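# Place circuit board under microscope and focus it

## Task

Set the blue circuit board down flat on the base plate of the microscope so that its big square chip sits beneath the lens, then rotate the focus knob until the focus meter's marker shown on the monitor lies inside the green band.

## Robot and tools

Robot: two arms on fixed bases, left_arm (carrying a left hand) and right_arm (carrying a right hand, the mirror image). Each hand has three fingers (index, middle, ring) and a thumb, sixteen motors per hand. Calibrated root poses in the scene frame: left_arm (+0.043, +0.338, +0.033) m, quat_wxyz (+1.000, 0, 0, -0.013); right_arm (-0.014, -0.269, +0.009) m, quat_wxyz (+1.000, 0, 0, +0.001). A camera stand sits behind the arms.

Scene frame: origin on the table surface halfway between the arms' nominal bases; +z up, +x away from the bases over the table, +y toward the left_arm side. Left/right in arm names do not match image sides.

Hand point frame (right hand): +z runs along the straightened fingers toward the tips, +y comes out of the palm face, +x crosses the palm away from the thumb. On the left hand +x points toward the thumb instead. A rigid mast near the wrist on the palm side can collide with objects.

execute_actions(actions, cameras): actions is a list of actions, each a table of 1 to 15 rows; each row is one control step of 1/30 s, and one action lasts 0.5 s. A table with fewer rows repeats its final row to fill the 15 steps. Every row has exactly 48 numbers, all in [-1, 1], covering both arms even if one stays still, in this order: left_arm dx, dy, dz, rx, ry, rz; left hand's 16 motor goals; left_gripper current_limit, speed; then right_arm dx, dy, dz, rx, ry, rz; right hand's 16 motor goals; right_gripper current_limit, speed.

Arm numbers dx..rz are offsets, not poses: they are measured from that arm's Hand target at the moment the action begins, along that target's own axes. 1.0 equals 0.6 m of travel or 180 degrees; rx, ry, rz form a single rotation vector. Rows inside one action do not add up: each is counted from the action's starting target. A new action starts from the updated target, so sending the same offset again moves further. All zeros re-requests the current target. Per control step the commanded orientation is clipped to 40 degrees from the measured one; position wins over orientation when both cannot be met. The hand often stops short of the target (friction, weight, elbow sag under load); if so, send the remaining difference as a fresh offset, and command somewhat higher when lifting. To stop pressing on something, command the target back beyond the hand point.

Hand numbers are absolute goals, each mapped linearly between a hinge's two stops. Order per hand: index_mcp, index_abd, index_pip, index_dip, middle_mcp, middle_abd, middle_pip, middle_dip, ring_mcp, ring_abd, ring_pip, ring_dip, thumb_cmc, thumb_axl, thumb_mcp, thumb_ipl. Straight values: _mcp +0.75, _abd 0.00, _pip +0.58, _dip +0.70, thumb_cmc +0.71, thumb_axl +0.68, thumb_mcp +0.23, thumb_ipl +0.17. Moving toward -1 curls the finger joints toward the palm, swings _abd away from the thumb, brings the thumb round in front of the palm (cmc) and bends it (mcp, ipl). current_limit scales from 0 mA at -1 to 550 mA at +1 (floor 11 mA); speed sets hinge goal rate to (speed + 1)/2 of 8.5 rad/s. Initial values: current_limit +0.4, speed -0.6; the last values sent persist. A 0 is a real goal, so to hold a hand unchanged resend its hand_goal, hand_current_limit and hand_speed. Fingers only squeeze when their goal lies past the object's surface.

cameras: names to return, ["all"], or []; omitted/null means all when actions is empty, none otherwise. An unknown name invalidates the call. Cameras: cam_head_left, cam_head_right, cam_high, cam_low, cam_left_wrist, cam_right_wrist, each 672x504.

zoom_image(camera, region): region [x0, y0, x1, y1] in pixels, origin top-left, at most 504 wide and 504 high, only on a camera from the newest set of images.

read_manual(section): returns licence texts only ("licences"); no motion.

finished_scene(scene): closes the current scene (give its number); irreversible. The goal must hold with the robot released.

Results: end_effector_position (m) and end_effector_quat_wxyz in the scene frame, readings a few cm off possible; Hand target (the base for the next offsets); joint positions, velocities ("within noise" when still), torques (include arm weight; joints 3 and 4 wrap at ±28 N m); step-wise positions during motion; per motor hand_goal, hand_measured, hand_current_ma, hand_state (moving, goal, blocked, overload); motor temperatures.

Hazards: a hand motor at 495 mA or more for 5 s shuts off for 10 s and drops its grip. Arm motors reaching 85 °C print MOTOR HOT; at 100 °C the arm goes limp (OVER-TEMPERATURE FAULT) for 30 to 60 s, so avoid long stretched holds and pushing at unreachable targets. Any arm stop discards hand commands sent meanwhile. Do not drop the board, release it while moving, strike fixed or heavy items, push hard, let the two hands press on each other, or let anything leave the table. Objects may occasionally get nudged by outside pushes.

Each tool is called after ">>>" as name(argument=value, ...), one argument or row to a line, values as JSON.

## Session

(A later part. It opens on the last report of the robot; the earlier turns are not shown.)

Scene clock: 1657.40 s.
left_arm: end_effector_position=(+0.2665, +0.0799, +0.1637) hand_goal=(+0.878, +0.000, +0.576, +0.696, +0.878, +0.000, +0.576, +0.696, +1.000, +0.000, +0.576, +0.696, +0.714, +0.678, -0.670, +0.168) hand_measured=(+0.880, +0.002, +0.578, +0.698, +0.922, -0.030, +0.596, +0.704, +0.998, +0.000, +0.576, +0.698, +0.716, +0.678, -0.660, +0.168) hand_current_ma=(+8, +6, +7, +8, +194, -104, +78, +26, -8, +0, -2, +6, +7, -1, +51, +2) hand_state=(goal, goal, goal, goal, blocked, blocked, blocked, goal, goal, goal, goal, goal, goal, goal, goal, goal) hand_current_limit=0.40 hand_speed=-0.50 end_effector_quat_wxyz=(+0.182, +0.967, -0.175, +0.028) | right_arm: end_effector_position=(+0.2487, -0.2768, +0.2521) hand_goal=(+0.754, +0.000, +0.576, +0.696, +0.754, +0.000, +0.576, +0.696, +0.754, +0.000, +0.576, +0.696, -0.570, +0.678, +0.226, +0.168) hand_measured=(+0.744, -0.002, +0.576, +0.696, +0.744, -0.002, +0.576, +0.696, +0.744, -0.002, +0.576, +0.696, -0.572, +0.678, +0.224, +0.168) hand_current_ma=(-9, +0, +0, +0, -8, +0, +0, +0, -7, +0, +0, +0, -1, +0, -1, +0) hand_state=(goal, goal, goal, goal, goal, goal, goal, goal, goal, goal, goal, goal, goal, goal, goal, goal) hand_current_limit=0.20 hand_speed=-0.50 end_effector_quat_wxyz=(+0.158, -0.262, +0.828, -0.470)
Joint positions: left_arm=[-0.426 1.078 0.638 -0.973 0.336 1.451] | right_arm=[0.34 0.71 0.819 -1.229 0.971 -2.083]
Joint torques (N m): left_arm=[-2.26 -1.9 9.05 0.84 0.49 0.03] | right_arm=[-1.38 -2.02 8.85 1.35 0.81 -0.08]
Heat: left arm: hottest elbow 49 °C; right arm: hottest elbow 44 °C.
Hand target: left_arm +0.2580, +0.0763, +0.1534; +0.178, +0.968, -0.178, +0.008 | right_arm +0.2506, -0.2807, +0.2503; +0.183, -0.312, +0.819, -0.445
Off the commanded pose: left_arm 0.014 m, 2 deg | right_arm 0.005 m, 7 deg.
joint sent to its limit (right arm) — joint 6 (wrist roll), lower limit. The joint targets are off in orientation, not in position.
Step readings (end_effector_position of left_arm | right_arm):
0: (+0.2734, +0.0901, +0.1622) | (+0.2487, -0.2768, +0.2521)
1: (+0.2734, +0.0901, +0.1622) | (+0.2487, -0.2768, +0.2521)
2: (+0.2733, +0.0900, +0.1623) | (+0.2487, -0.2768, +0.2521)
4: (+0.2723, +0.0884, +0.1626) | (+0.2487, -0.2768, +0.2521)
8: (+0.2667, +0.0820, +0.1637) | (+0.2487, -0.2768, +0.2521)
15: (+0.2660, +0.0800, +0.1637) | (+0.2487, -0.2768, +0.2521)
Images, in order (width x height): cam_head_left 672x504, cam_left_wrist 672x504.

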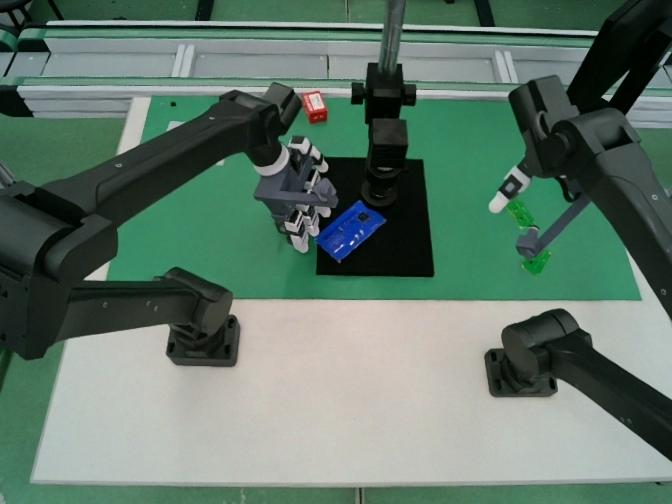

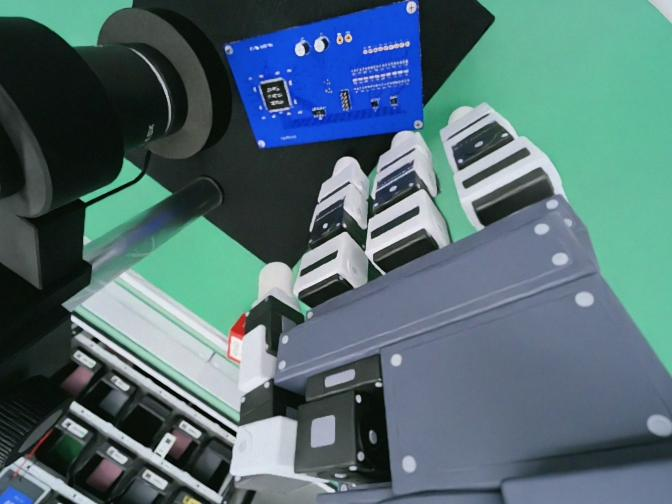

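>>> execute_actions(
  actions=[
    [[0,0.0189,0.0069,0,0,0,0.877,0,0.576,0.696,0.877,0,0.576,0.696,1,0,0.576,0.696,0.714,0.678,-0.67,0.168,0.4,-0.5,0,0,0,0,0,0,0.754,0,0.576,0.696,0.754,0,0.576,0.696,0.754,0,0.576,0.696,-0.571,0.678,0.226,0.168,0.2,-0.5]],
  ],
  cameras=["cam_left_wrist","cam_head_left"],
)

>>> zoom_image(
  camera="cam_head_left",
  region=[270, 150, 440, 280],
)

Scene clock: 1661.87 s.
left_arm: end_effector_position=(+0.2607, +0.0718, +0.1635) hand_goal=(+0.878, +0.000, +0.576, +0.696, +0.878, +0.000, +0.576, +0.696, +1.000, +0.000, +0.576, +0.696, +0.714, +0.678, -0.670, +0.168) hand_measured=(+0.880, +0.002, +0.578, +0.698, +0.956, +0.006, +0.616, +0.716, +0.998, +0.000, +0.576, +0.698, +0.716, +0.678, -0.660, +0.168) hand_current_ma=(+7, +6, +7, +8, +360, +16, +160, +73, -8, +0, -2, +6, +7, -1, +51, +2) hand_state=(goal, goal, goal, goal, blocked, goal, blocked, goal, goal, goal, goal, goal, goal, goal, goal, goal) hand_current_limit=0.40 hand_speed=-0.50 end_effector_quat_wxyz=(+0.178, +0.969, -0.173, +0.024) | right_arm: end_effector_position=(+0.2487, -0.2768, +0.2521) hand_goal=(+0.754, +0.000, +0.576, +0.696, +0.754, +0.000, +0.576, +0.696, +0.754, +0.000, +0.576, +0.696, -0.570, +0.678, +0.226, +0.168) hand_measured=(+0.744, -0.002, +0.576, +0.696, +0.744, -0.002, +0.576, +0.696, +0.744, -0.002, +0.576, +0.696, -0.572, +0.678, +0.224, +0.168) hand_current_ma=(-9, +0, +0, +0, -8, +0, +0, +0, -7, +0, +0, +0, -1, +0, -1, +0) hand_state=(goal, goal, goal, goal, goal, goal, goal, goal, goal, goal, goal, goal, goal, goal, goal, goal) hand_current_limit=0.20 hand_speed=-0.50 end_effector_quat_wxyz=(+0.158, -0.262, +0.828, -0.470)
Joint positions: left_arm=[-0.467 1.074 0.638 -0.973 0.323 1.404] | right_arm=[0.34 0.71 0.819 -1.229 0.971 -2.083]
Joint torques (N m): left_arm=[-2.55 -1.44 9.13 1.59 0.74 -0.05] | right_arm=[-1.32 -1.85 8.84 1.4 0.81 -0.08]
Heat: left arm: hottest elbow 49 °C; right arm: hottest elbow 44 °C.
Hand target: left_arm +0.2540, +0.0650, +0.1534; +0.178, +0.968, -0.178, +0.008 | right_arm +0.2506, -0.2807, +0.2503; +0.183, -0.312, +0.819, -0.445
Off the commanded pose: left_arm 0.014 m, 2 deg | right_arm 0.005 m, 7 deg.
joint sent to its limit (right arm) — joint 6 (wrist roll), lower limit. The joint targets are off in orientation, not in position.
Step readings (end_effector_position of left_arm | right_arm):
0: (+0.2665, +0.0799, +0.1637) | (+0.2487, -0.2768, +0.2521)
1: (+0.2666, +0.0799, +0.1637) | (+0.2487, -0.2768, +0.2521)
2: (+0.2664, +0.0795, +0.1635) | (+0.2487, -0.2768, +0.2521)
4: (+0.2645, +0.0774, +0.1634) | (+0.2487, -0.2768, +0.2521)
8: (+0.2602, +0.0728, +0.1634) | (+0.2487, -0.2768, +0.2521)
15: (+0.2604, +0.0719, +0.1635) | (+0.2487, -0.2768, +0.2521)
Images, in order (width x height): cam_head_left 672x504, cam_left_wrist 672x504.

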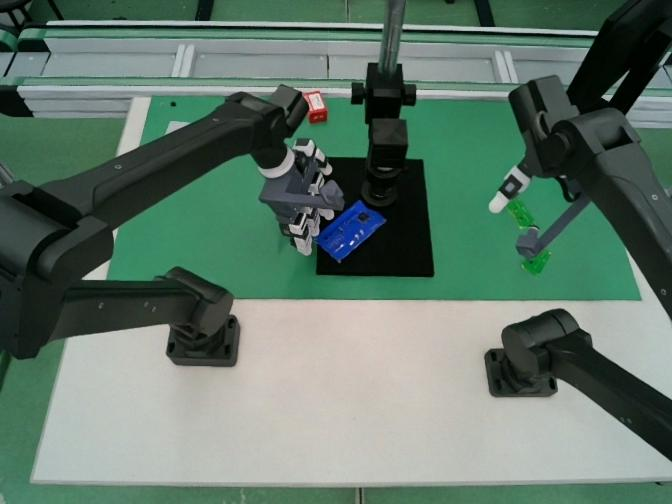

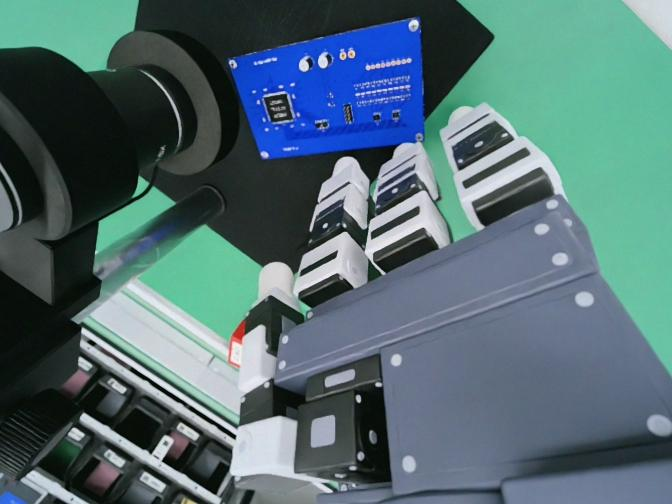

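Scaled by 2.965.

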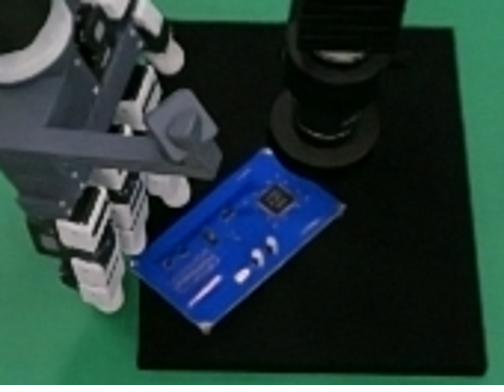

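>>> execute_actions(
  actions=[
    [[0,0.0189,0.0049,0,0,0,0.877,0,0.576,0.696,0.877,0,0.576,0.696,1,0,0.576,0.696,0.714,0.678,-0.67,0.168,0.6,-0.5,0,0,0,0,0,0,0.754,0,0.576,0.696,0.754,0,0.576,0.696,0.754,0,0.576,0.696,-0.571,0.678,0.226,0.168,0.2,-0.5]],
  ],
  cameras=["cam_left_wrist","cam_head_left"],
)

>>> zoom_image(
  camera="cam_head_left",
  region=[270, 150, 440, 280],
)

Scene clock: 1666.73 s.
left_arm: end_effector_position=(+0.2567, +0.0630, +0.1631) hand_goal=(+0.878, +0.000, +0.576, +0.696, +0.878, +0.000, +0.576, +0.696, +1.000, +0.000, +0.576, +0.696, +0.714, +0.678, -0.670, +0.168) hand_measured=(+0.880, +0.002, +0.578, +0.698, +0.994, +0.016, +0.634, +0.726, +0.998, +0.000, +0.576, +0.698, +0.716, +0.678, -0.660, +0.168) hand_current_ma=(+9, +4, +7, +8, +440, +48, +240, +121, -7, +0, -2, +6, +7, -1, +51, +2) hand_state=(goal, goal, goal, goal, blocked, goal, blocked, blocked, goal, goal, goal, goal, goal, goal, goal, goal) hand_current_limit=0.60 hand_speed=-0.50 end_effector_quat_wxyz=(+0.175, +0.969, -0.172, +0.025) | right_arm: end_effector_position=(+0.2487, -0.2768, +0.2521) hand_goal=(+0.754, +0.000, +0.576, +0.696, +0.754, +0.000, +0.576, +0.696, +0.754, +0.000, +0.576, +0.696, -0.570, +0.678, +0.226, +0.168) hand_measured=(+0.744, -0.002, +0.576, +0.696, +0.744, -0.002, +0.576, +0.696, +0.744, -0.002, +0.576, +0.696, -0.572, +0.678, +0.224, +0.168) hand_current_ma=(-9, +0, +0, +0, -8, +0, +0, +0, -7, +0, +0, +0, -1, +0, -1, +0) hand_state=(goal, goal, goal, goal, goal, goal, goal, goal, goal, goal, goal, goal, goal, goal, goal, goal) hand_current_limit=0.20 hand_speed=-0.50 end_effector_quat_wxyz=(+0.158, -0.262, +0.828, -0.470)
Joint positions: left_arm=[-0.508 1.072 0.638 -0.961 0.31 1.36] | right_arm=[0.34 0.71 0.819 -1.229 0.971 -2.083]
Joint torques (N m): left_arm=[-2.9 -1.03 9.51 1.72 1.01 0] | right_arm=[-1.38 -2.02 8.8 1.37 0.82 -0.08]
Heat: left arm: hottest elbow 48 °C; right arm: hottest elbow 44 °C.
Hand target: left_arm +0.2499, +0.0540, +0.1546; +0.178, +0.968, -0.178, +0.008 | right_arm +0.2506, -0.2807, +0.2503; +0.183, -0.312, +0.819, -0.445
Off the commanded pose: left_arm 0.014 m, 2 deg | right_arm 0.005 m, 7 deg.
joint sent to its limit (right arm) — joint 6 (wrist roll), lower limit. The joint targets are off in orientation, not in position.
Step readings (end_effector_position of left_arm | right_arm):
0: (+0.2608, +0.0718, +0.1635) | (+0.2487, -0.2768, +0.2521)
1: (+0.2607, +0.0718, +0.1635) | (+0.2487, -0.2768, +0.2521)
2: (+0.2607, +0.0714, +0.1633) | (+0.2487, -0.2768, +0.2521)
4: (+0.2593, +0.0692, +0.1630) | (+0.2487, -0.2768, +0.2521)
8: (+0.2556, +0.0640, +0.1632) | (+0.2487, -0.2768, +0.2521)
15: (+0.2564, +0.0632, +0.1630) | (+0.2487, -0.2768, +0.2521)
Images, in order (width x height): cam_head_left 672x504, cam_left_wrist 672x504.

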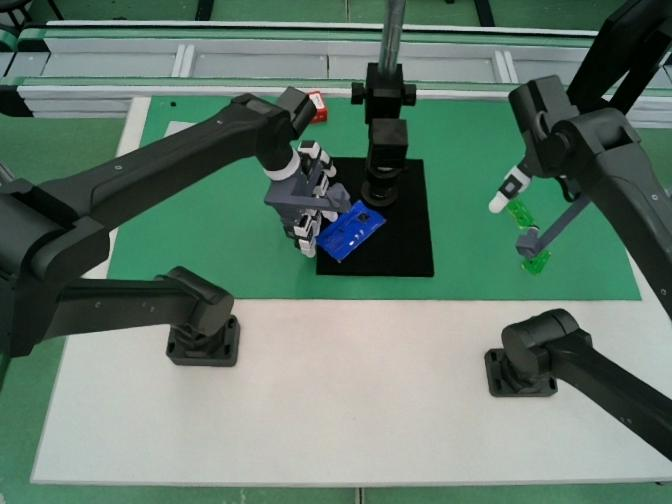

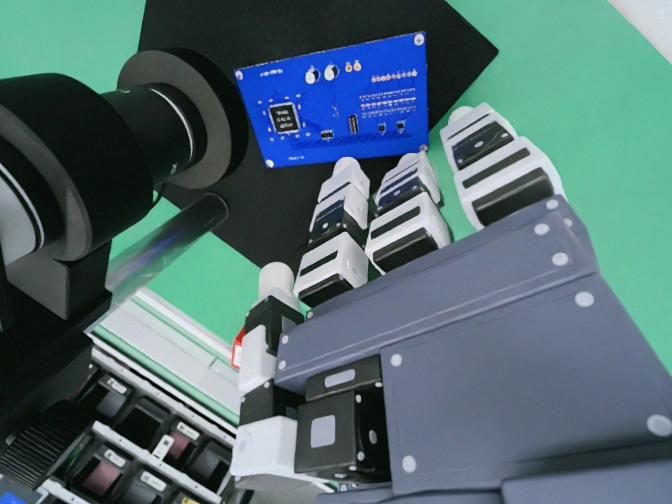

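Scaled by 2.965.

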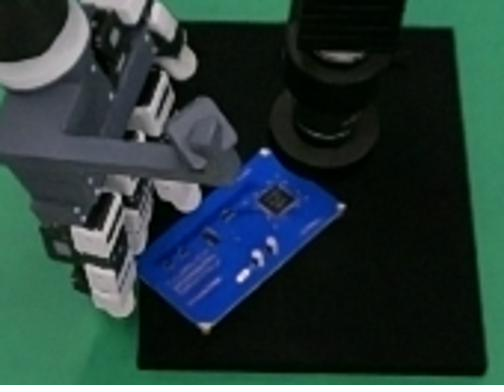

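>>> execute_actions(
  actions=[
    [[0,0,0,0,0,0,0.877,0,0.576,0.696,1,0,0.576,0.696,1,0,-0.2,0.3,0.714,0.678,-0.67,0.168,0.6,-0.3,0,0,0,0,0,0,0.754,0,0.576,0.696,0.754,0,0.576,0.696,0.754,0,0.576,0.696,-0.571,0.678,0.226,0.168,0.2,-0.5]],
    [[0,0.0189,0.0069,0,0,0,1,0,0.576,0.696,1,0,0.576,0.696,1,0,-0.2,0.3,0.714,0.678,-0.67,0.168,0.6,-0.5,0,0,0,0,0,0,0.754,0,0.576,0.696,0.754,0,0.576,0.696,0.754,0,0.576,0.696,-0.571,0.678,0.226,0.168,0.2,-0.5]],
  ],
  cameras=["cam_left_wrist","cam_head_left"],
)

>>> zoom_image(
  camera="cam_head_left",
  region=[270, 150, 440, 280],
)

>>> zoom_image(
  camera="cam_left_wrist",
  region=[200, 0, 500, 220],
)

Scene clock: 1683.40 s.
left_arm: end_effector_position=(+0.2539, +0.0613, +0.1575) hand_goal=(+1.000, +0.000, +0.576, +0.696, +1.000, +0.000, +0.576, +0.696, +1.000, +0.000, -0.200, +0.300, +0.714, +0.678, -0.670, +0.168) hand_measured=(+0.918, -0.006, +0.556, +0.686, +1.000, -0.002, +0.624, +0.722, +1.002, +0.000, +0.626, +0.394, +0.716, +0.678, -0.660, +0.168) hand_current_ma=(-382, -15, -76, -38, +2, -4, +191, +104, +4, +0, +440, +415, +7, -1, +51, +2) hand_state=(blocked, goal, blocked, goal, goal, goal, blocked, blocked, goal, goal, blocked, blocked, goal, goal, goal, goal) hand_current_limit=0.60 hand_speed=-0.50 end_effector_quat_wxyz=(+0.157, +0.970, -0.184, +0.031) | right_arm: end_effector_position=(+0.2487, -0.2768, +0.2521) hand_goal=(+0.754, +0.000, +0.576, +0.696, +0.754, +0.000, +0.576, +0.696, +0.754, +0.000, +0.576, +0.696, -0.570, +0.678, +0.226, +0.168) hand_measured=(+0.744, -0.002, +0.576, +0.696, +0.744, -0.002, +0.576, +0.696, +0.744, -0.002, +0.576, +0.696, -0.572, +0.678, +0.224, +0.168) hand_current_ma=(-9, +0, +0, +0, -8, +0, +0, +0, -7, +0, +0, +0, -1, +0, -1, +0) hand_state=(goal, goal, goal, goal, goal, goal, goal, goal, goal, goal, goal, goal, goal, goal, goal, goal) hand_current_limit=0.20 hand_speed=-0.50 end_effector_quat_wxyz=(+0.158, -0.262, +0.828, -0.470)
Joint positions: left_arm=[-0.535 1.075 0.638 -0.956 0.269 1.36] | right_arm=[0.34 0.71 0.819 -1.229 0.971 -2.083]
Joint torques (N m): left_arm=[-3.78 -0.91 9.83 1.89 2.34 -0.42] | right_arm=[-1.38 -2.08 8.83 1.4 0.82 -0.07]
Heat: left arm: hottest elbow 48 °C; right arm: hottest elbow 44 °C.
Hand target: left_arm +0.2458, +0.0427, +0.1546; +0.178, +0.968, -0.178, +0.008 | right_arm +0.2506, -0.2807, +0.2503; +0.183, -0.312, +0.819, -0.445
Off the commanded pose: left_arm 0.020 m, 4 deg | right_arm 0.005 m, 7 deg.
joint sent to its limit (right arm) — joint 6 (wrist roll), lower limit. The joint targets are off in orientation, not in position.
Step readings (end_effector_position of left_arm | right_arm):
0: (+0.2567, +0.0630, +0.1631) | (+0.2487, -0.2768, +0.2521)
1: (+0.2567, +0.0630, +0.1631) | (+0.2487, -0.2768, +0.2521)
2: (+0.2568, +0.0632, +0.1629) | (+0.2487, -0.2768, +0.2521)
4: (+0.2582, +0.0650, +0.1604) | (+0.2487, -0.2768, +0.2521)
8: (+0.2583, +0.0658, +0.1588) | (+0.2487, -0.2768, +0.2521)
15: (+0.2580, +0.0659, +0.1587) | (+0.2487, -0.2768, +0.2521)
16: (+0.2581, +0.0659, +0.1587) | (+0.2487, -0.2768, +0.2521)
17: (+0.2578, +0.0657, +0.1587) | (+0.2487, -0.2768, +0.2521)
19: (+0.2561, +0.0645, +0.1580) | (+0.2487, -0.2768, +0.2521)
23: (+0.2539, +0.0624, +0.1576) | (+0.2487, -0.2768, +0.2521)
30: (+0.2538, +0.0615, +0.1575) | (+0.2487, -0.2768, +0.2521)
Images, in order (width x height): cam_head_left 672x504, cam_left_wrist 672x504.

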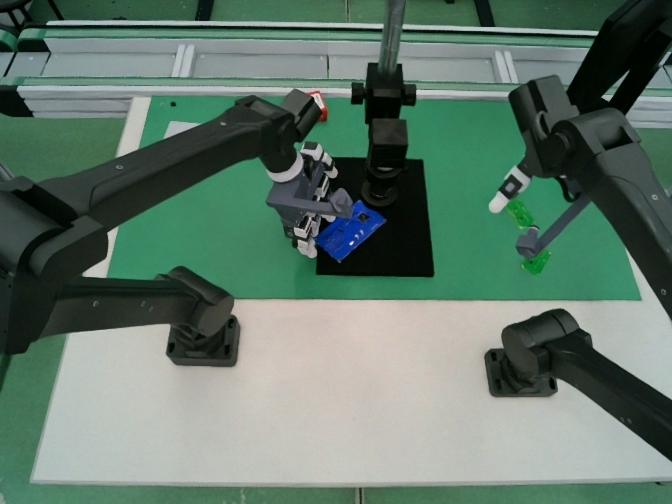

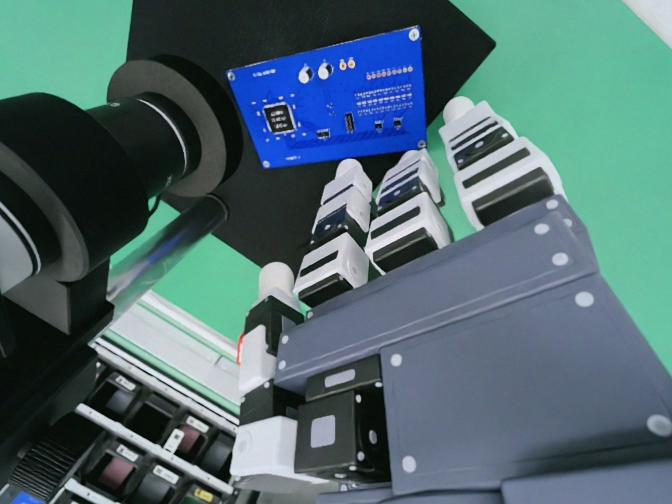

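Scaled by 2.965.

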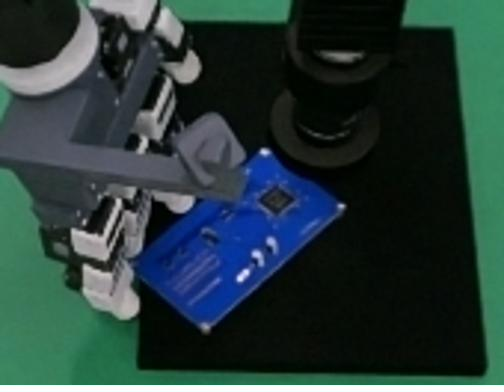

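Scaled by 1.680.

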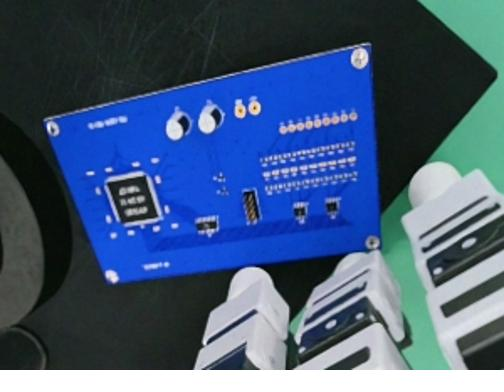

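>>> execute_actions(
  actions=[
    [[0.0045,-0.003,-0.063,0,0,0,1,0,0.576,0.696,1,0,0.576,0.696,1,0,-0.4,-0.1,0.714,0.678,-0.67,0.168,0.6,-0.3,0,0,0,0,0,0,0.754,0,0.576,0.696,0.754,0,0.576,0.696,0.754,0,0.576,0.696,-0.571,0.678,0.226,0.168,0.2,-0.5]],
  ],
  cameras=["cam_left_wrist","cam_high"],
)

>>> zoom_image(
  camera="cam_left_wrist",
  region=[200, 0, 500, 220],
)

Scene clock: 1690.33 s.
left_arm: end_effector_position=(+0.2360, +0.0657, +0.1655) hand_goal=(+1.000, +0.000, +0.576, +0.696, +1.000, +0.000, +0.576, +0.696, +1.000, +0.000, -0.400, -0.100, +0.714, +0.678, -0.670, +0.168) hand_measured=(+0.994, +0.008, +0.572, +0.694, +1.000, +0.006, +0.602, +0.714, +1.000, +0.002, -0.392, -0.098, +0.716, +0.678, -0.660, +0.168) hand_current_ma=(-20, +25, -10, -9, +1, +17, +100, +65, +0, +7, +27, +9, +7, -1, +51, +2) hand_state=(goal, goal, goal, goal, goal, goal, blocked, goal, goal, goal, goal, goal, goal, goal, goal, goal) hand_current_limit=0.60 hand_speed=-0.30 end_effector_quat_wxyz=(+0.167, +0.970, -0.179, -0.010) | right_arm: end_effector_position=(+0.2487, -0.2768, +0.2521) hand_goal=(+0.754, +0.000, +0.576, +0.696, +0.754, +0.000, +0.576, +0.696, +0.754, +0.000, +0.576, +0.696, -0.570, +0.678, +0.226, +0.168) hand_measured=(+0.744, -0.002, +0.576, +0.696, +0.744, -0.002, +0.576, +0.696, +0.744, -0.002, +0.576, +0.696, -0.572, +0.678, +0.224, +0.168) hand_current_ma=(-9, +0, +0, +0, -8, +0, +0, +0, -7, +0, +0, +0, -1, +0, -1, +0) hand_state=(goal, goal, goal, goal, goal, goal, goal, goal, goal, goal, goal, goal, goal, goal, goal, goal) hand_current_limit=0.20 hand_speed=-0.50 end_effector_quat_wxyz=(+0.158, -0.262, +0.828, -0.470)
Joint positions: left_arm=[-0.53 1.058 0.646 -1.052 0.319 1.363] | right_arm=[0.34 0.71 0.819 -1.229 0.971 -2.083]
Joint torques (N m): left_arm=[-0.44 -3.66 13.94 0.36 0.74 0.06] | right_arm=[-1.08 -2.08 8.84 1.46 0.81 -0.08]
Motor temperatures (°C): left_arm=[21 24 48 22 30 24] | right_arm=[22 24 44 22 27 24]
Heat: left arm: hottest elbow 48 °C; right arm: hottest elbow 44 °C.
Hand target: left_arm +0.2508, +0.0565, +0.1896; +0.178, +0.968, -0.178, +0.008 | right_arm +0.2506, -0.2807, +0.2503; +0.183, -0.312, +0.819, -0.445
Off the commanded pose: left_arm 0.030 m, 3 deg | right_arm 0.005 m, 7 deg.
joint sent to its limit (right arm) — joint 6 (wrist roll), lower limit. The joint targets are off in orientation, not in position.
Step readings (end_effector_position of left_arm | right_arm):
0: (+0.2539, +0.0613, +0.1575) | (+0.2487, -0.2768, +0.2521)
1: (+0.2541, +0.0612, +0.1578) | (+0.2487, -0.2768, +0.2521)
2: (+0.2538, +0.0614, +0.1583) | (+0.2487, -0.2768, +0.2521)
4: (+0.2514, +0.0625, +0.1590) | (+0.2487, -0.2768, +0.2521)
8: (+0.2428, +0.0643, +0.1637) | (+0.2487, -0.2768, +0.2521)
15: (+0.2366, +0.0655, +0.1655) | (+0.2487, -0.2768, +0.2521)
Images, in order (width x height): cam_high 672x504, cam_left_wrist 672x504.

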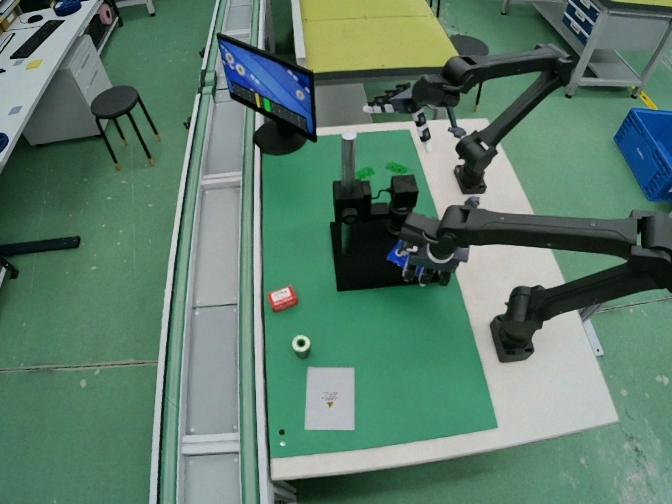

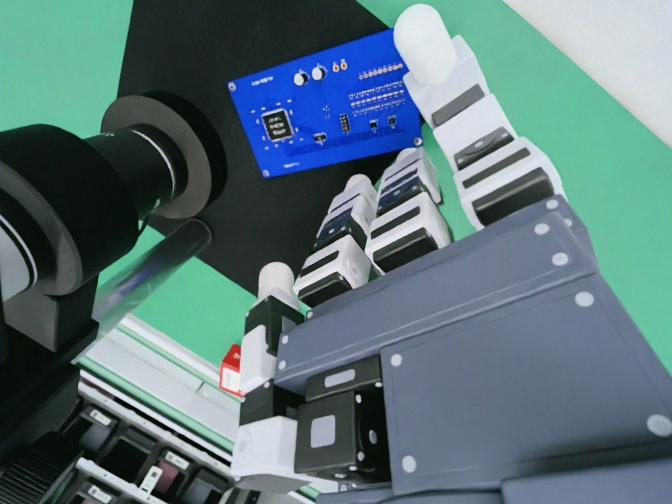

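Scaled by 1.680.

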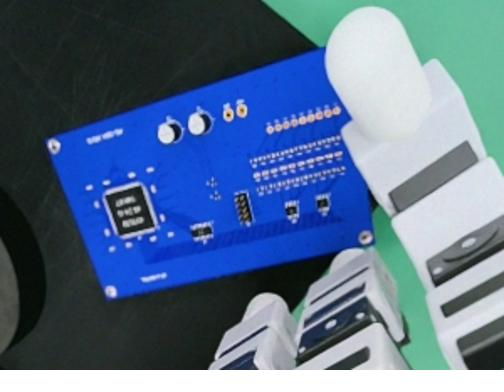

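>>> execute_actions(
  actions=[
    [[0.0125,-0.008,-0.04,0,0,0,1,0,0.576,0.696,1,0,0.576,0.696,1,0,-0.4,-0.1,0.714,0.678,-0.67,0.168,0.6,-0.3,0,0,0,0,0,0,0.754,0,0.576,0.696,0.754,0,0.576,0.696,0.754,0,0.576,0.696,-0.571,0.678,0.226,0.168,0.2,-0.5]],
  ],
  cameras=["cam_left_wrist","cam_head_left"],
)

>>> zoom_image(
  camera="cam_left_wrist",
  region=[200, 0, 500, 220],
)

>>> zoom_image(
  camera="cam_head_left",
  region=[310, 150, 440, 280],
)

Scene clock: 1700.33 s.
left_arm: end_effector_position=(+0.2443, +0.0729, +0.1868) hand_goal=(+1.000, +0.000, +0.576, +0.696, +1.000, +0.000, +0.576, +0.696, +1.000, +0.000, -0.400, -0.100, +0.714, +0.678, -0.670, +0.168) hand_measured=(+0.996, +0.002, +0.574, +0.694, +1.000, +0.004, +0.578, +0.698, +1.000, +0.002, -0.392, -0.098, +0.716, +0.678, -0.660, +0.168) hand_current_ma=(-13, +8, -8, -8, +0, +8, +7, +9, +0, +7, +26, +9, +7, -1, +51, +2) hand_state=(goal, goal, goal, goal, goal, goal, goal, goal, goal, goal, goal, goal, goal, goal, goal, goal) hand_current_limit=0.60 hand_speed=-0.30 end_effector_quat_wxyz=(+0.170, +0.970, -0.173, -0.015) | right_arm: end_effector_position=(+0.2487, -0.2768, +0.2521) hand_goal=(+0.754, +0.000, +0.576, +0.696, +0.754, +0.000, +0.576, +0.696, +0.754, +0.000, +0.576, +0.696, -0.570, +0.678, +0.226, +0.168) hand_measured=(+0.744, -0.002, +0.576, +0.696, +0.744, -0.002, +0.576, +0.696, +0.744, -0.002, +0.576, +0.696, -0.572, +0.678, +0.224, +0.168) hand_current_ma=(-9, +0, +0, +0, -8, +0, +0, +0, -7, +0, +0, +0, -1, +0, -1, +0) hand_state=(goal, goal, goal, goal, goal, goal, goal, goal, goal, goal, goal, goal, goal, goal, goal, goal) hand_current_limit=0.20 hand_speed=-0.50 end_effector_quat_wxyz=(+0.158, -0.262, +0.828, -0.470)
Joint positions: left_arm=[-0.487 1.047 0.697 -1.134 0.332 1.397] | right_arm=[0.34 0.71 0.819 -1.229 0.971 -2.083]
Joint torques (N m): left_arm=[0.03 -3.55 14.37 0.36 0.49 0.3] | right_arm=[-1.26 -2.02 8.81 1.39 0.8 -0.08]
Motor temperatures (°C): left_arm=[21 24 53 22 28 24] | right_arm=[22 24 44 22 27 24]
Heat: left arm: hottest elbow 53 °C; right arm: hottest elbow 44 °C.
Hand target: left_arm +0.2606, +0.0665, +0.2111; +0.178, +0.968, -0.178, +0.008 | right_arm +0.2506, -0.2807, +0.2503; +0.183, -0.312, +0.819, -0.445
Off the commanded pose: left_arm 0.030 m, 3 deg | right_arm 0.005 m, 7 deg.
joint sent to its limit (right arm) — joint 6 (wrist roll), lower limit. The joint targets are off in orientation, not in position.
Step readings (end_effector_position of left_arm | right_arm):
0: (+0.2360, +0.0657, +0.1655) | (+0.2487, -0.2768, +0.2521)
1: (+0.2358, +0.0658, +0.1656) | (+0.2487, -0.2768, +0.2521)
2: (+0.2356, +0.0664, +0.1663) | (+0.2487, -0.2768, +0.2521)
4: (+0.2351, +0.0681, +0.1696) | (+0.2487, -0.2768, +0.2521)
8: (+0.2414, +0.0719, +0.1792) | (+0.2487, -0.2768, +0.2521)
15: (+0.2453, +0.0723, +0.1869) | (+0.2487, -0.2768, +0.2521)
Images, in order (width x height): cam_head_left 672x504, cam_left_wrist 672x504.

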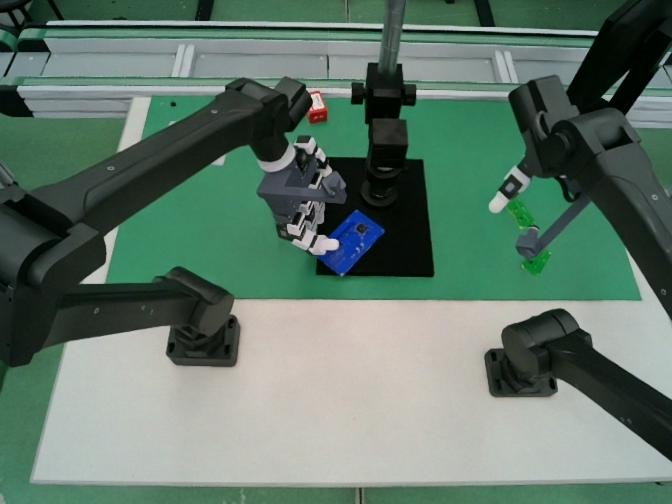

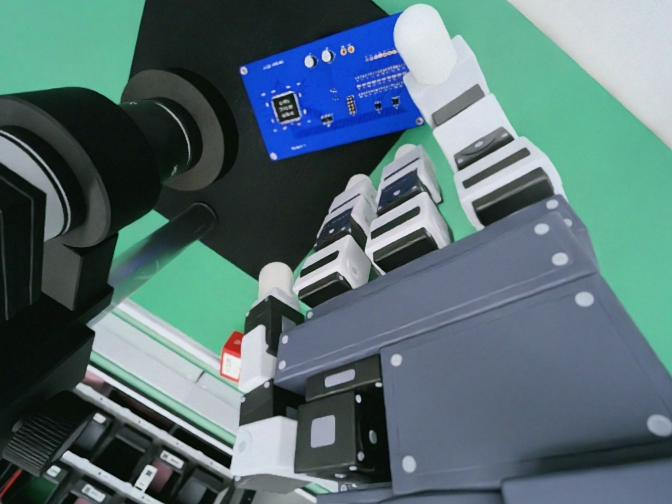

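Scaled by 1.680.

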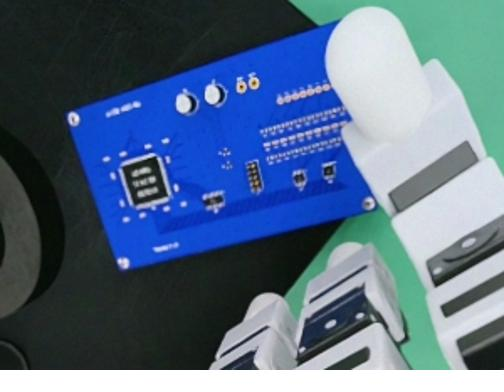

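Scaled by 3.877.

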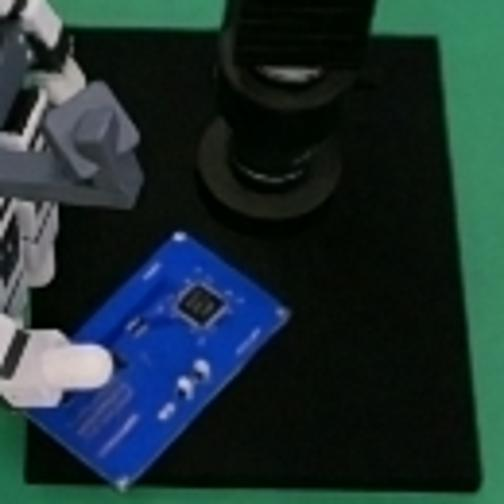

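>>> execute_actions(
  actions=[
    [[-0.0588,-0.0474,-0.111,0,-0.0235,-0.0086,1,0,0.576,0.696,1,0,0.576,0.696,1,0,-0.4,-0.1,0.714,0.678,-0.67,0.168,0.6,-0.3,0,0,0,0,0,0,0.754,0,0.576,0.696,0.754,0,0.576,0.696,0.754,0,0.576,0.696,-0.571,0.678,0.226,0.168,0.2,-0.5]],
    [[0,0,0,0,0.0655,-0.180,1,0,0.576,0.696,1,0,0.576,0.696,1,0,-0.4,-0.1,0.714,0.678,-0.67,0.168,0.6,-0.3,0,0,0,0,0,0,0.754,0,0.576,0.696,0.754,0,0.576,0.696,0.754,0,0.576,0.696,-0.571,0.678,0.226,0.168,0.2,-0.5]],
    [[0,0,0,0,0.0655,-0.180,1,0,0.576,0.696,1,0,0.576,0.696,1,0,-0.4,-0.1,0.714,0.678,-0.67,0.168,0.6,-0.3,0,0,0,0,0,0,0.754,0,0.576,0.696,0.754,0,0.576,0.696,0.754,0,0.576,0.696,-0.571,0.678,0.226,0.168,0.2,-0.5]],
    [[0,0,0,-0.0833,0,0,1,0,0.576,0.696,1,0,0.576,0.696,1,0,-0.4,-0.1,0.714,0.678,-0.67,0.168,0.6,-0.3,0,0,0,0,0,0,0.754,0,0.576,0.696,0.754,0,0.576,0.696,0.754,0,0.576,0.696,-0.571,0.678,0.226,0.168,0.2,-0.5]],
  ],
  cameras=["cam_left_wrist","cam_head_left"],
)

>>> zoom_image(
  camera="cam_head_left",
  region=[270, 150, 440, 280],
)

Scene clock: 1751.20 s.
left_arm: end_effector_position=(+0.2410, +0.1284, +0.2711) hand_goal=(+1.000, +0.000, +0.576, +0.696, +1.000, +0.000, +0.576, +0.696, +1.000, +0.000, -0.400, -0.100, +0.714, +0.678, -0.670, +0.168) hand_measured=(+1.000, +0.002, +0.574, +0.694, +1.000, +0.002, +0.578, +0.698, +1.000, +0.002, -0.392, -0.098, +0.716, +0.678, -0.660, +0.168) hand_current_ma=(-1, +7, -6, -8, +0, +7, +5, +8, +0, +6, +25, +9, +6, +0, +51, +2) hand_state=(goal, goal, goal, goal, goal, goal, goal, goal, goal, goal, goal, goal, goal, goal, goal, goal) hand_current_limit=0.60 hand_speed=-0.30 end_effector_quat_wxyz=(+0.279, +0.868, +0.391, +0.125) | right_arm: end_effector_position=(+0.2487, -0.2768, +0.2521) hand_goal=(+0.754, +0.000, +0.576, +0.696, +0.754, +0.000, +0.576, +0.696, +0.754, +0.000, +0.576, +0.696, -0.570, +0.678, +0.226, +0.168) hand_measured=(+0.744, -0.002, +0.576, +0.696, +0.744, -0.002, +0.576, +0.696, +0.744, -0.002, +0.576, +0.696, -0.572, +0.678, +0.224, +0.168) hand_current_ma=(-9, +0, +0, +0, -8, +0, +0, +0, -7, +0, +0, +0, -1, +0, -1, +0) hand_state=(goal, goal, goal, goal, goal, goal, goal, goal, goal, goal, goal, goal, goal, goal, goal, goal) hand_current_limit=0.20 hand_speed=-0.50 end_effector_quat_wxyz=(+0.158, -0.262, +0.828, -0.470)
Joint positions: left_arm=[-1.087 0.43 0.538 -1.094 -0.22 -0.322] | right_arm=[0.34 0.71 0.819 -1.229 0.971 -2.083]
Joint torques (N m): left_arm=[-1.32 2.96 9.83 2.78 -0.38 0.07] | right_arm=[-1.14 -1.96 8.85 1.44 0.82 -0.08]
Motor temperatures (°C): left_arm=[21 24 65 22 26 24] | right_arm=[22 24 44 22 27 24]
Heat: left arm: hottest elbow 65 °C; right arm: hottest elbow 44 °C.
Hand target: left_arm +0.2405, +0.1266, +0.2608; +0.274, +0.868, +0.395, +0.124 | right_arm +0.2506, -0.2807, +0.2503; +0.183, -0.312, +0.819, -0.445
Off the commanded pose: left_arm 0.010 m, 1 deg | right_arm 0.005 m, 7 deg.
joint sent to its limit (right arm) — joint 6 (wrist roll), lower limit. The joint targets are off in orientation, not in position.
Step readings (end_effector_position of left_arm | right_arm):
0: (+0.2442, +0.0729, +0.1868) | (+0.2487, -0.2768, +0.2521)
1: (+0.2439, +0.0732, +0.1869) | (+0.2487, -0.2768, +0.2521)
2: (+0.2415, +0.0755, +0.1882) | (+0.2487, -0.2768, +0.2521)
4: (+0.2361, +0.0869, +0.1955) | (+0.2487, -0.2768, +0.2521)
8: (+0.2311, +0.1109, +0.2167) | (+0.2487, -0.2768, +0.2521)
15: (+0.2310, +0.1254, +0.2375) | (+0.2487, -0.2768, +0.2521)
16: (+0.2307, +0.1260, +0.2381) | (+0.2487, -0.2768, +0.2521)
17: (+0.2323, +0.1253, +0.2404) | (+0.2487, -0.2768, +0.2521)
19: (+0.2350, +0.1241, +0.2499) | (+0.2487, -0.2768, +0.2521)
23: (+0.2335, +0.1301, +0.2697) | (+0.2487, -0.2768, +0.2521)
30: (+0.2345, +0.1281, +0.2715) | (+0.2487, -0.2768, +0.2521)
31: (+0.2353, +0.1277, +0.2702) | (+0.2487, -0.2768, +0.2521)
32: (+0.2371, +0.1271, +0.2685) | (+0.2487, -0.2768, +0.2521)
34: (+0.2362, +0.1256, +0.2652) | (+0.2487, -0.2768, +0.2521)
38: (+0.2284, +0.1264, +0.2650) | (+0.2487, -0.2768, +0.2521)
45: (+0.2317, +0.1258, +0.2661) | (+0.2487, -0.2768, +0.2521)
46: (+0.2321, +0.1257, +0.2657) | (+0.2487, -0.2768, +0.2521)
47: (+0.2332, +0.1244, +0.2662) | (+0.2487, -0.2768, +0.2521)
49: (+0.2368, +0.1211, +0.2672) | (+0.2487, -0.2768, +0.2521)
53: (+0.2386, +0.1272, +0.2668) | (+0.2487, -0.2768, +0.2521)
60: (+0.2392, +0.1265, +0.2709) | (+0.2487, -0.2768, +0.2521)
Images, in order (width x height): cam_head_left 672x504, cam_left_wrist 672x504.

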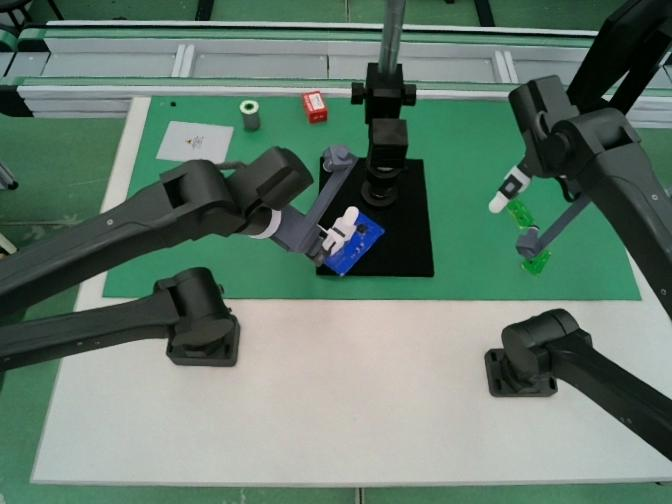

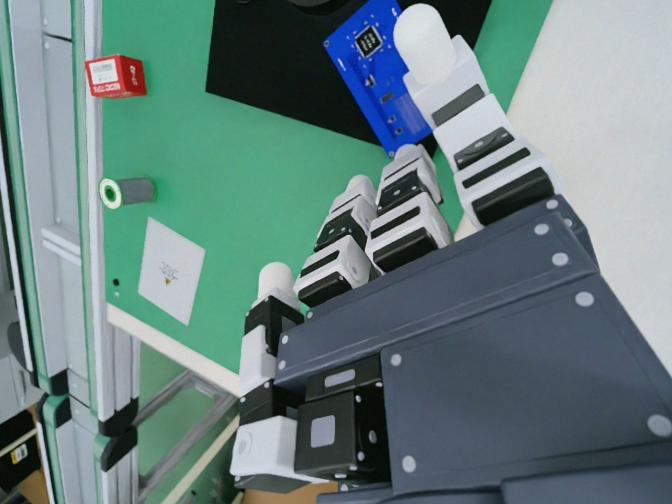

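Scaled by 2.965.

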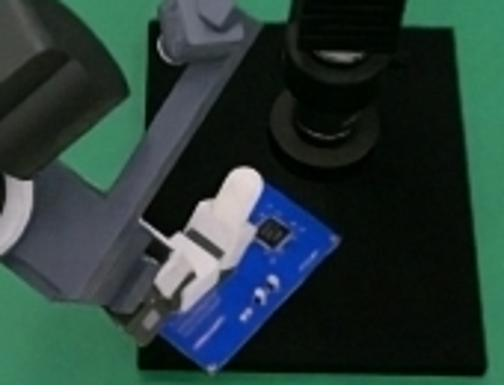

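>>> execute_actions(
  actions=[
    [[-0.0705,-0.1046,0.0774,0,0,0,1,0,0.576,0.696,1,0,0.576,0.696,1,0,-0.4,-0.1,0.714,0.678,-0.67,0.168,0.6,-0.3,0,0,0,0,0,0,0.754,0,0.576,0.696,0.754,0,0.576,0.696,0.754,0,0.576,0.696,-0.571,0.678,0.226,0.168,0.2,-0.5]],
  ],
  cameras=["cam_left_wrist","cam_head_left"],
)

>>> zoom_image(
  camera="cam_left_wrist",
  region=[200, 0, 500, 220],
)

Scene clock: 1768.73 s.
left_arm: end_effector_position=(+0.1952, +0.1132, +0.1887) hand_goal=(+1.000, +0.000, +0.576, +0.696, +1.000, +0.000, +0.576, +0.696, +1.000, +0.000, -0.400, -0.100, +0.714, +0.678, -0.670, +0.168) hand_measured=(+1.000, +0.002, +0.574, +0.694, +1.000, +0.002, +0.578, +0.698, +1.000, +0.002, -0.394, -0.098, +0.716, +0.678, -0.660, +0.168) hand_current_ma=(+0, +6, -5, -7, +0, +7, +5, +8, +0, +6, +21, +8, +6, +0, +51, +2) hand_state=(goal, goal, goal, goal, goal, goal, goal, goal, goal, goal, goal, goal, goal, goal, goal, goal) hand_current_limit=0.60 hand_speed=-0.30 end_effector_quat_wxyz=(+0.272, +0.871, +0.391, +0.124) | right_arm: end_effector_position=(+0.2487, -0.2768, +0.2521) hand_goal=(+0.754, +0.000, +0.576, +0.696, +0.754, +0.000, +0.576, +0.696, +0.754, +0.000, +0.576, +0.696, -0.570, +0.678, +0.226, +0.168) hand_measured=(+0.744, -0.002, +0.576, +0.696, +0.744, -0.002, +0.576, +0.696, +0.744, -0.002, +0.576, +0.696, -0.572, +0.678, +0.224, +0.168) hand_current_ma=(-9, +0, +0, +0, -8, +0, +0, +0, -7, +0, +0, +0, -1, +0, -1, +0) hand_state=(goal, goal, goal, goal, goal, goal, goal, goal, goal, goal, goal, goal, goal, goal, goal, goal) hand_current_limit=0.20 hand_speed=-0.50 end_effector_quat_wxyz=(+0.158, -0.262, +0.828, -0.470)
Joint positions: left_arm=[-1.461 0.488 0.35 -0.97 -0.407 -0.663] | right_arm=[0.34 0.71 0.819 -1.229 0.971 -2.083]
Joint torques (N m): left_arm=[-1.38 2.61 10.74 2.4 -0.6 0.03] | right_arm=[-1.32 -2.08 8.9 1.4 0.81 -0.09]
Motor temperatures (°C): left_arm=[21 24 60 22 26 24] | right_arm=[22 24 44 22 27 24]
Heat: left arm: hottest elbow 60 °C; right arm: hottest elbow 44 °C.
Hand target: left_arm +0.1941, +0.1108, +0.1868; +0.274, +0.868, +0.395, +0.124 | right_arm +0.2506, -0.2807, +0.2503; +0.183, -0.312, +0.819, -0.445
Off the commanded pose: left_arm 0.003 m, 1 deg | right_arm 0.005 m, 7 deg.
joint sent to its limit (right arm) — joint 6 (wrist roll), lower limit. The joint targets are off in orientation, not in position.
Step readings (end_effector_position of left_arm | right_arm):
0: (+0.2411, +0.1285, +0.2711) | (+0.2487, -0.2768, +0.2521)
1: (+0.2411, +0.1286, +0.2706) | (+0.2487, -0.2768, +0.2521)
2: (+0.2409, +0.1280, +0.2682) | (+0.2487, -0.2768, +0.2521)
4: (+0.2322, +0.1224, +0.2534) | (+0.2487, -0.2768, +0.2521)
8: (+0.2035, +0.1164, +0.2028) | (+0.2487, -0.2768, +0.2521)
15: (+0.1933, +0.1109, +0.1907) | (+0.2487, -0.2768, +0.2521)
Images, in order (width x height): cam_head_left 672x504, cam_left_wrist 672x504.

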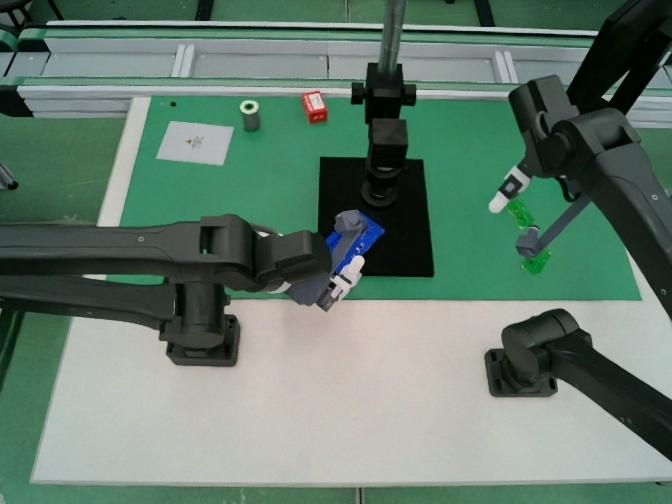

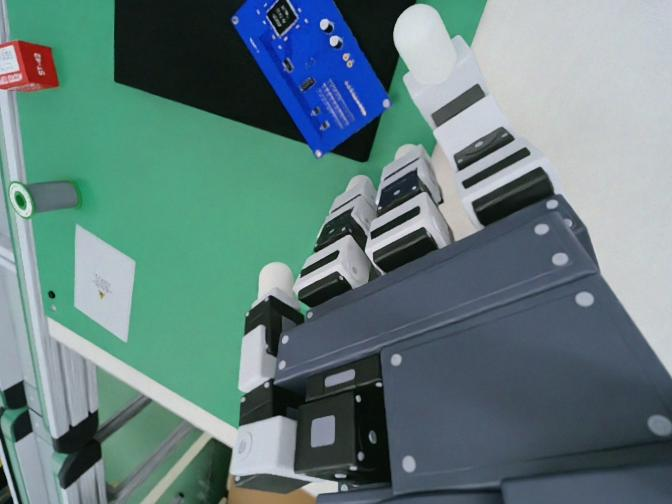

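Scaled by 1.680.

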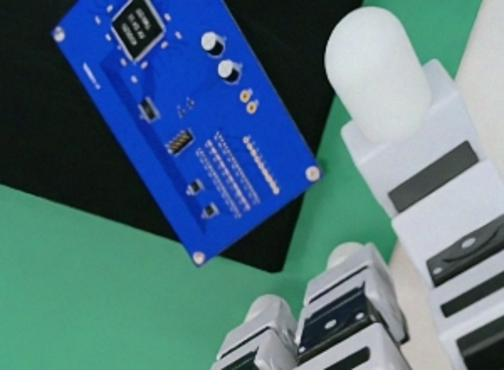

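>>> execute_actions(
  actions=[
    [[0,0.0147,0.0225,0,0,0,1,0,0.576,0.696,1,0,0.576,0.696,1,0,-0.4,-0.1,0.714,0.678,-0.67,0.168,0.6,-0.3,0,0,0,0,0,0,0.754,0,0.576,0.696,0.754,0,0.576,0.696,0.754,0,0.576,0.696,-0.571,0.678,0.226,0.168,0.2,-0.5]],
  ],
  cameras=["cam_left_wrist"],
)

>>> zoom_image(
  camera="cam_left_wrist",
  region=[200, 0, 500, 220],
)

Scene clock: 1777.60 s.
left_arm: end_effector_position=(+0.2034, +0.1009, +0.1854) hand_goal=(+1.000, +0.000, +0.576, +0.696, +1.000, +0.000, +0.576, +0.696, +1.000, +0.000, -0.400, -0.100, +0.714, +0.678, -0.670, +0.168) hand_measured=(+1.000, +0.002, +0.574, +0.694, +1.000, +0.002, +0.578, +0.698, +1.000, +0.002, -0.394, -0.098, +0.716, +0.678, -0.660, +0.168) hand_current_ma=(+0, +6, -5, -7, +0, +7, +5, +8, +0, +6, +21, +8, +6, +0, +51, +2) hand_state=(goal, goal, goal, goal, goal, goal, goal, goal, goal, goal, goal, goal, goal, goal, goal, goal) hand_current_limit=0.60 hand_speed=-0.30 end_effector_quat_wxyz=(+0.276, +0.867, +0.396, +0.122) | right_arm: end_effector_position=(+0.2487, -0.2768, +0.2521) hand_goal=(+0.754, +0.000, +0.576, +0.696, +0.754, +0.000, +0.576, +0.696, +0.754, +0.000, +0.576, +0.696, -0.570, +0.678, +0.226, +0.168) hand_measured=(+0.744, -0.002, +0.576, +0.696, +0.744, -0.002, +0.576, +0.696, +0.744, -0.002, +0.576, +0.696, -0.572, +0.678, +0.224, +0.168) hand_current_ma=(-9, +0, +0, +0, -8, +0, +0, +0, -7, +0, +0, +0, -1, +0, -1, +0) hand_state=(goal, goal, goal, goal, goal, goal, goal, goal, goal, goal, goal, goal, goal, goal, goal, goal) hand_current_limit=0.20 hand_speed=-0.50 end_effector_quat_wxyz=(+0.158, -0.262, +0.828, -0.470)
Joint positions: left_arm=[-1.417 0.551 0.35 -0.882 -0.388 -0.63] | right_arm=[0.34 0.71 0.819 -1.229 0.971 -2.083]
Joint torques (N m): left_arm=[0.21 2.14 10.39 2.45 -0.41 0.22] | right_arm=[-1.26 -2.08 8.87 1.43 0.82 -0.07]
Motor temperatures (°C): left_arm=[21 24 59 22 26 24] | right_arm=[22 24 44 22 27 24]
Heat: left arm: hottest elbow 59 °C; right arm: hottest elbow 44 °C.
Hand target: left_arm +0.2054, +0.1009, +0.1809; +0.274, +0.868, +0.395, +0.124 | right_arm +0.2506, -0.2807, +0.2503; +0.183, -0.312, +0.819, -0.445
Off the commanded pose: left_arm 0.005 m, 0 deg | right_arm 0.005 m, 7 deg.
joint sent to its limit (right arm) — joint 6 (wrist roll), lower limit. The joint targets are off in orientation, not in position.
Step readings (end_effector_position of left_arm | right_arm):
0: (+0.1952, +0.1132, +0.1887) | (+0.2487, -0.2768, +0.2521)
1: (+0.1953, +0.1131, +0.1888) | (+0.2487, -0.2768, +0.2521)
2: (+0.1953, +0.1122, +0.1890) | (+0.2487, -0.2768, +0.2521)
4: (+0.1961, +0.1085, +0.1886) | (+0.2487, -0.2768, +0.2521)
8: (+0.2007, +0.1046, +0.1857) | (+0.2487, -0.2768, +0.2521)
15: (+0.2034, +0.1018, +0.1851) | (+0.2487, -0.2768, +0.2521)
Images, in order (width x height): cam_left_wrist 672x504.

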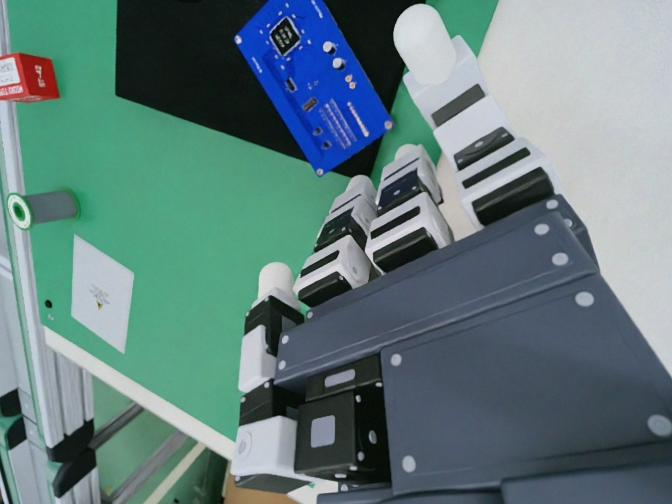

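Scaled by 1.680.

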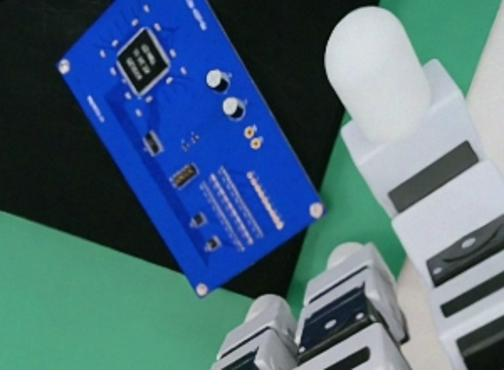

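>>> execute_actions(
  actions=[
    [[0,0.0116,0.0183,0,0,0,1,0,0.576,0.696,1,0,0.576,0.696,1,0,-0.4,-0.1,0.714,0.678,-0.67,0.168,0.6,-0.3,0,0,0,0,0,0,0.754,0,0.576,0.696,0.754,0,0.576,0.696,0.754,0,0.576,0.696,-0.571,0.678,0.226,0.168,0.2,-0.5]],
  ],
  cameras=["cam_left_wrist"],
)

>>> zoom_image(
  camera="cam_left_wrist",
  region=[200, 0, 500, 220],
)

Scene clock: 1782.00 s.
left_arm: end_effector_position=(+0.2122, +0.0932, +0.1822) hand_goal=(+1.000, +0.000, +0.576, +0.696, +1.000, +0.000, +0.576, +0.696, +1.000, +0.000, -0.400, -0.100, +0.714, +0.678, -0.670, +0.168) hand_measured=(+1.000, +0.002, +0.592, +0.706, +1.000, +0.002, +0.578, +0.698, +1.000, +0.002, -0.394, -0.098, +0.716, +0.678, -0.660, +0.168) hand_current_ma=(+0, +4, +62, +32, +0, +7, +5, +8, +0, +6, +21, +8, +6, +0, +51, +2) hand_state=(goal, goal, goal, goal, goal, goal, goal, goal, goal, goal, goal, goal, goal, goal, goal, goal) hand_current_limit=0.60 hand_speed=-0.30 end_effector_quat_wxyz=(+0.276, +0.867, +0.395, +0.123) | right_arm: end_effector_position=(+0.2487, -0.2768, +0.2521) hand_goal=(+0.754, +0.000, +0.576, +0.696, +0.754, +0.000, +0.576, +0.696, +0.754, +0.000, +0.576, +0.696, -0.570, +0.678, +0.226, +0.168) hand_measured=(+0.744, -0.002, +0.576, +0.696, +0.744, -0.002, +0.576, +0.696, +0.744, -0.002, +0.576, +0.696, -0.572, +0.678, +0.224, +0.168) hand_current_ma=(-9, +0, +0, +0, -8, +0, +0, +0, -7, +0, +0, +0, -1, +0, -1, +0) hand_state=(goal, goal, goal, goal, goal, goal, goal, goal, goal, goal, goal, goal, goal, goal, goal, goal) hand_current_limit=0.20 hand_speed=-0.50 end_effector_quat_wxyz=(+0.158, -0.262, +0.828, -0.470)
Joint positions: left_arm=[-1.367 0.594 0.35 -0.821 -0.365 -0.581] | right_arm=[0.34 0.71 0.819 -1.229 0.971 -2.083]
Joint torques (N m): left_arm=[0.32 2.02 10.06 2.84 -0.3 0.28] | right_arm=[-1.2 -2.08 8.91 1.35 0.81 -0.08]
Motor temperatures (°C): left_arm=[21 24 59 22 26 24] | right_arm=[22 24 44 22 27 24]
Heat: left arm: hottest elbow 59 °C; right arm: hottest elbow 44 °C.
Hand target: left_arm +0.2144, +0.0930, +0.1759; +0.274, +0.868, +0.395, +0.124 | right_arm +0.2506, -0.2807, +0.2503; +0.183, -0.312, +0.819, -0.445
Off the commanded pose: left_arm 0.007 m, 0 deg | right_arm 0.005 m, 7 deg.
joint sent to its limit (right arm) — joint 6 (wrist roll), lower limit. The joint targets are off in orientation, not in position.
Step readings (end_effector_position of left_arm | right_arm):
0: (+0.2034, +0.1008, +0.1854) | (+0.2487, -0.2768, +0.2521)
1: (+0.2034, +0.1006, +0.1854) | (+0.2487, -0.2768, +0.2521)
2: (+0.2035, +0.0999, +0.1852) | (+0.2487, -0.2768, +0.2521)
4: (+0.2058, +0.0977, +0.1847) | (+0.2487, -0.2768, +0.2521)
8: (+0.2111, +0.0956, +0.1822) | (+0.2487, -0.2768, +0.2521)
15: (+0.2123, +0.0938, +0.1822) | (+0.2487, -0.2768, +0.2521)
Images, in order (width x height): cam_left_wrist 672x504.

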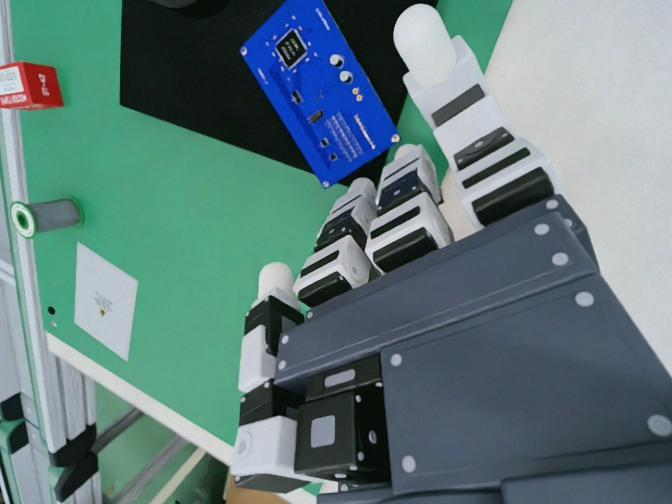

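Scaled by 1.680.

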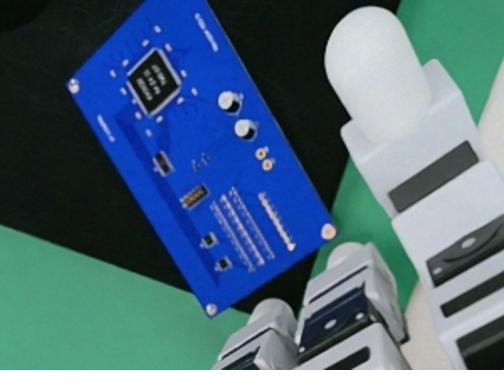

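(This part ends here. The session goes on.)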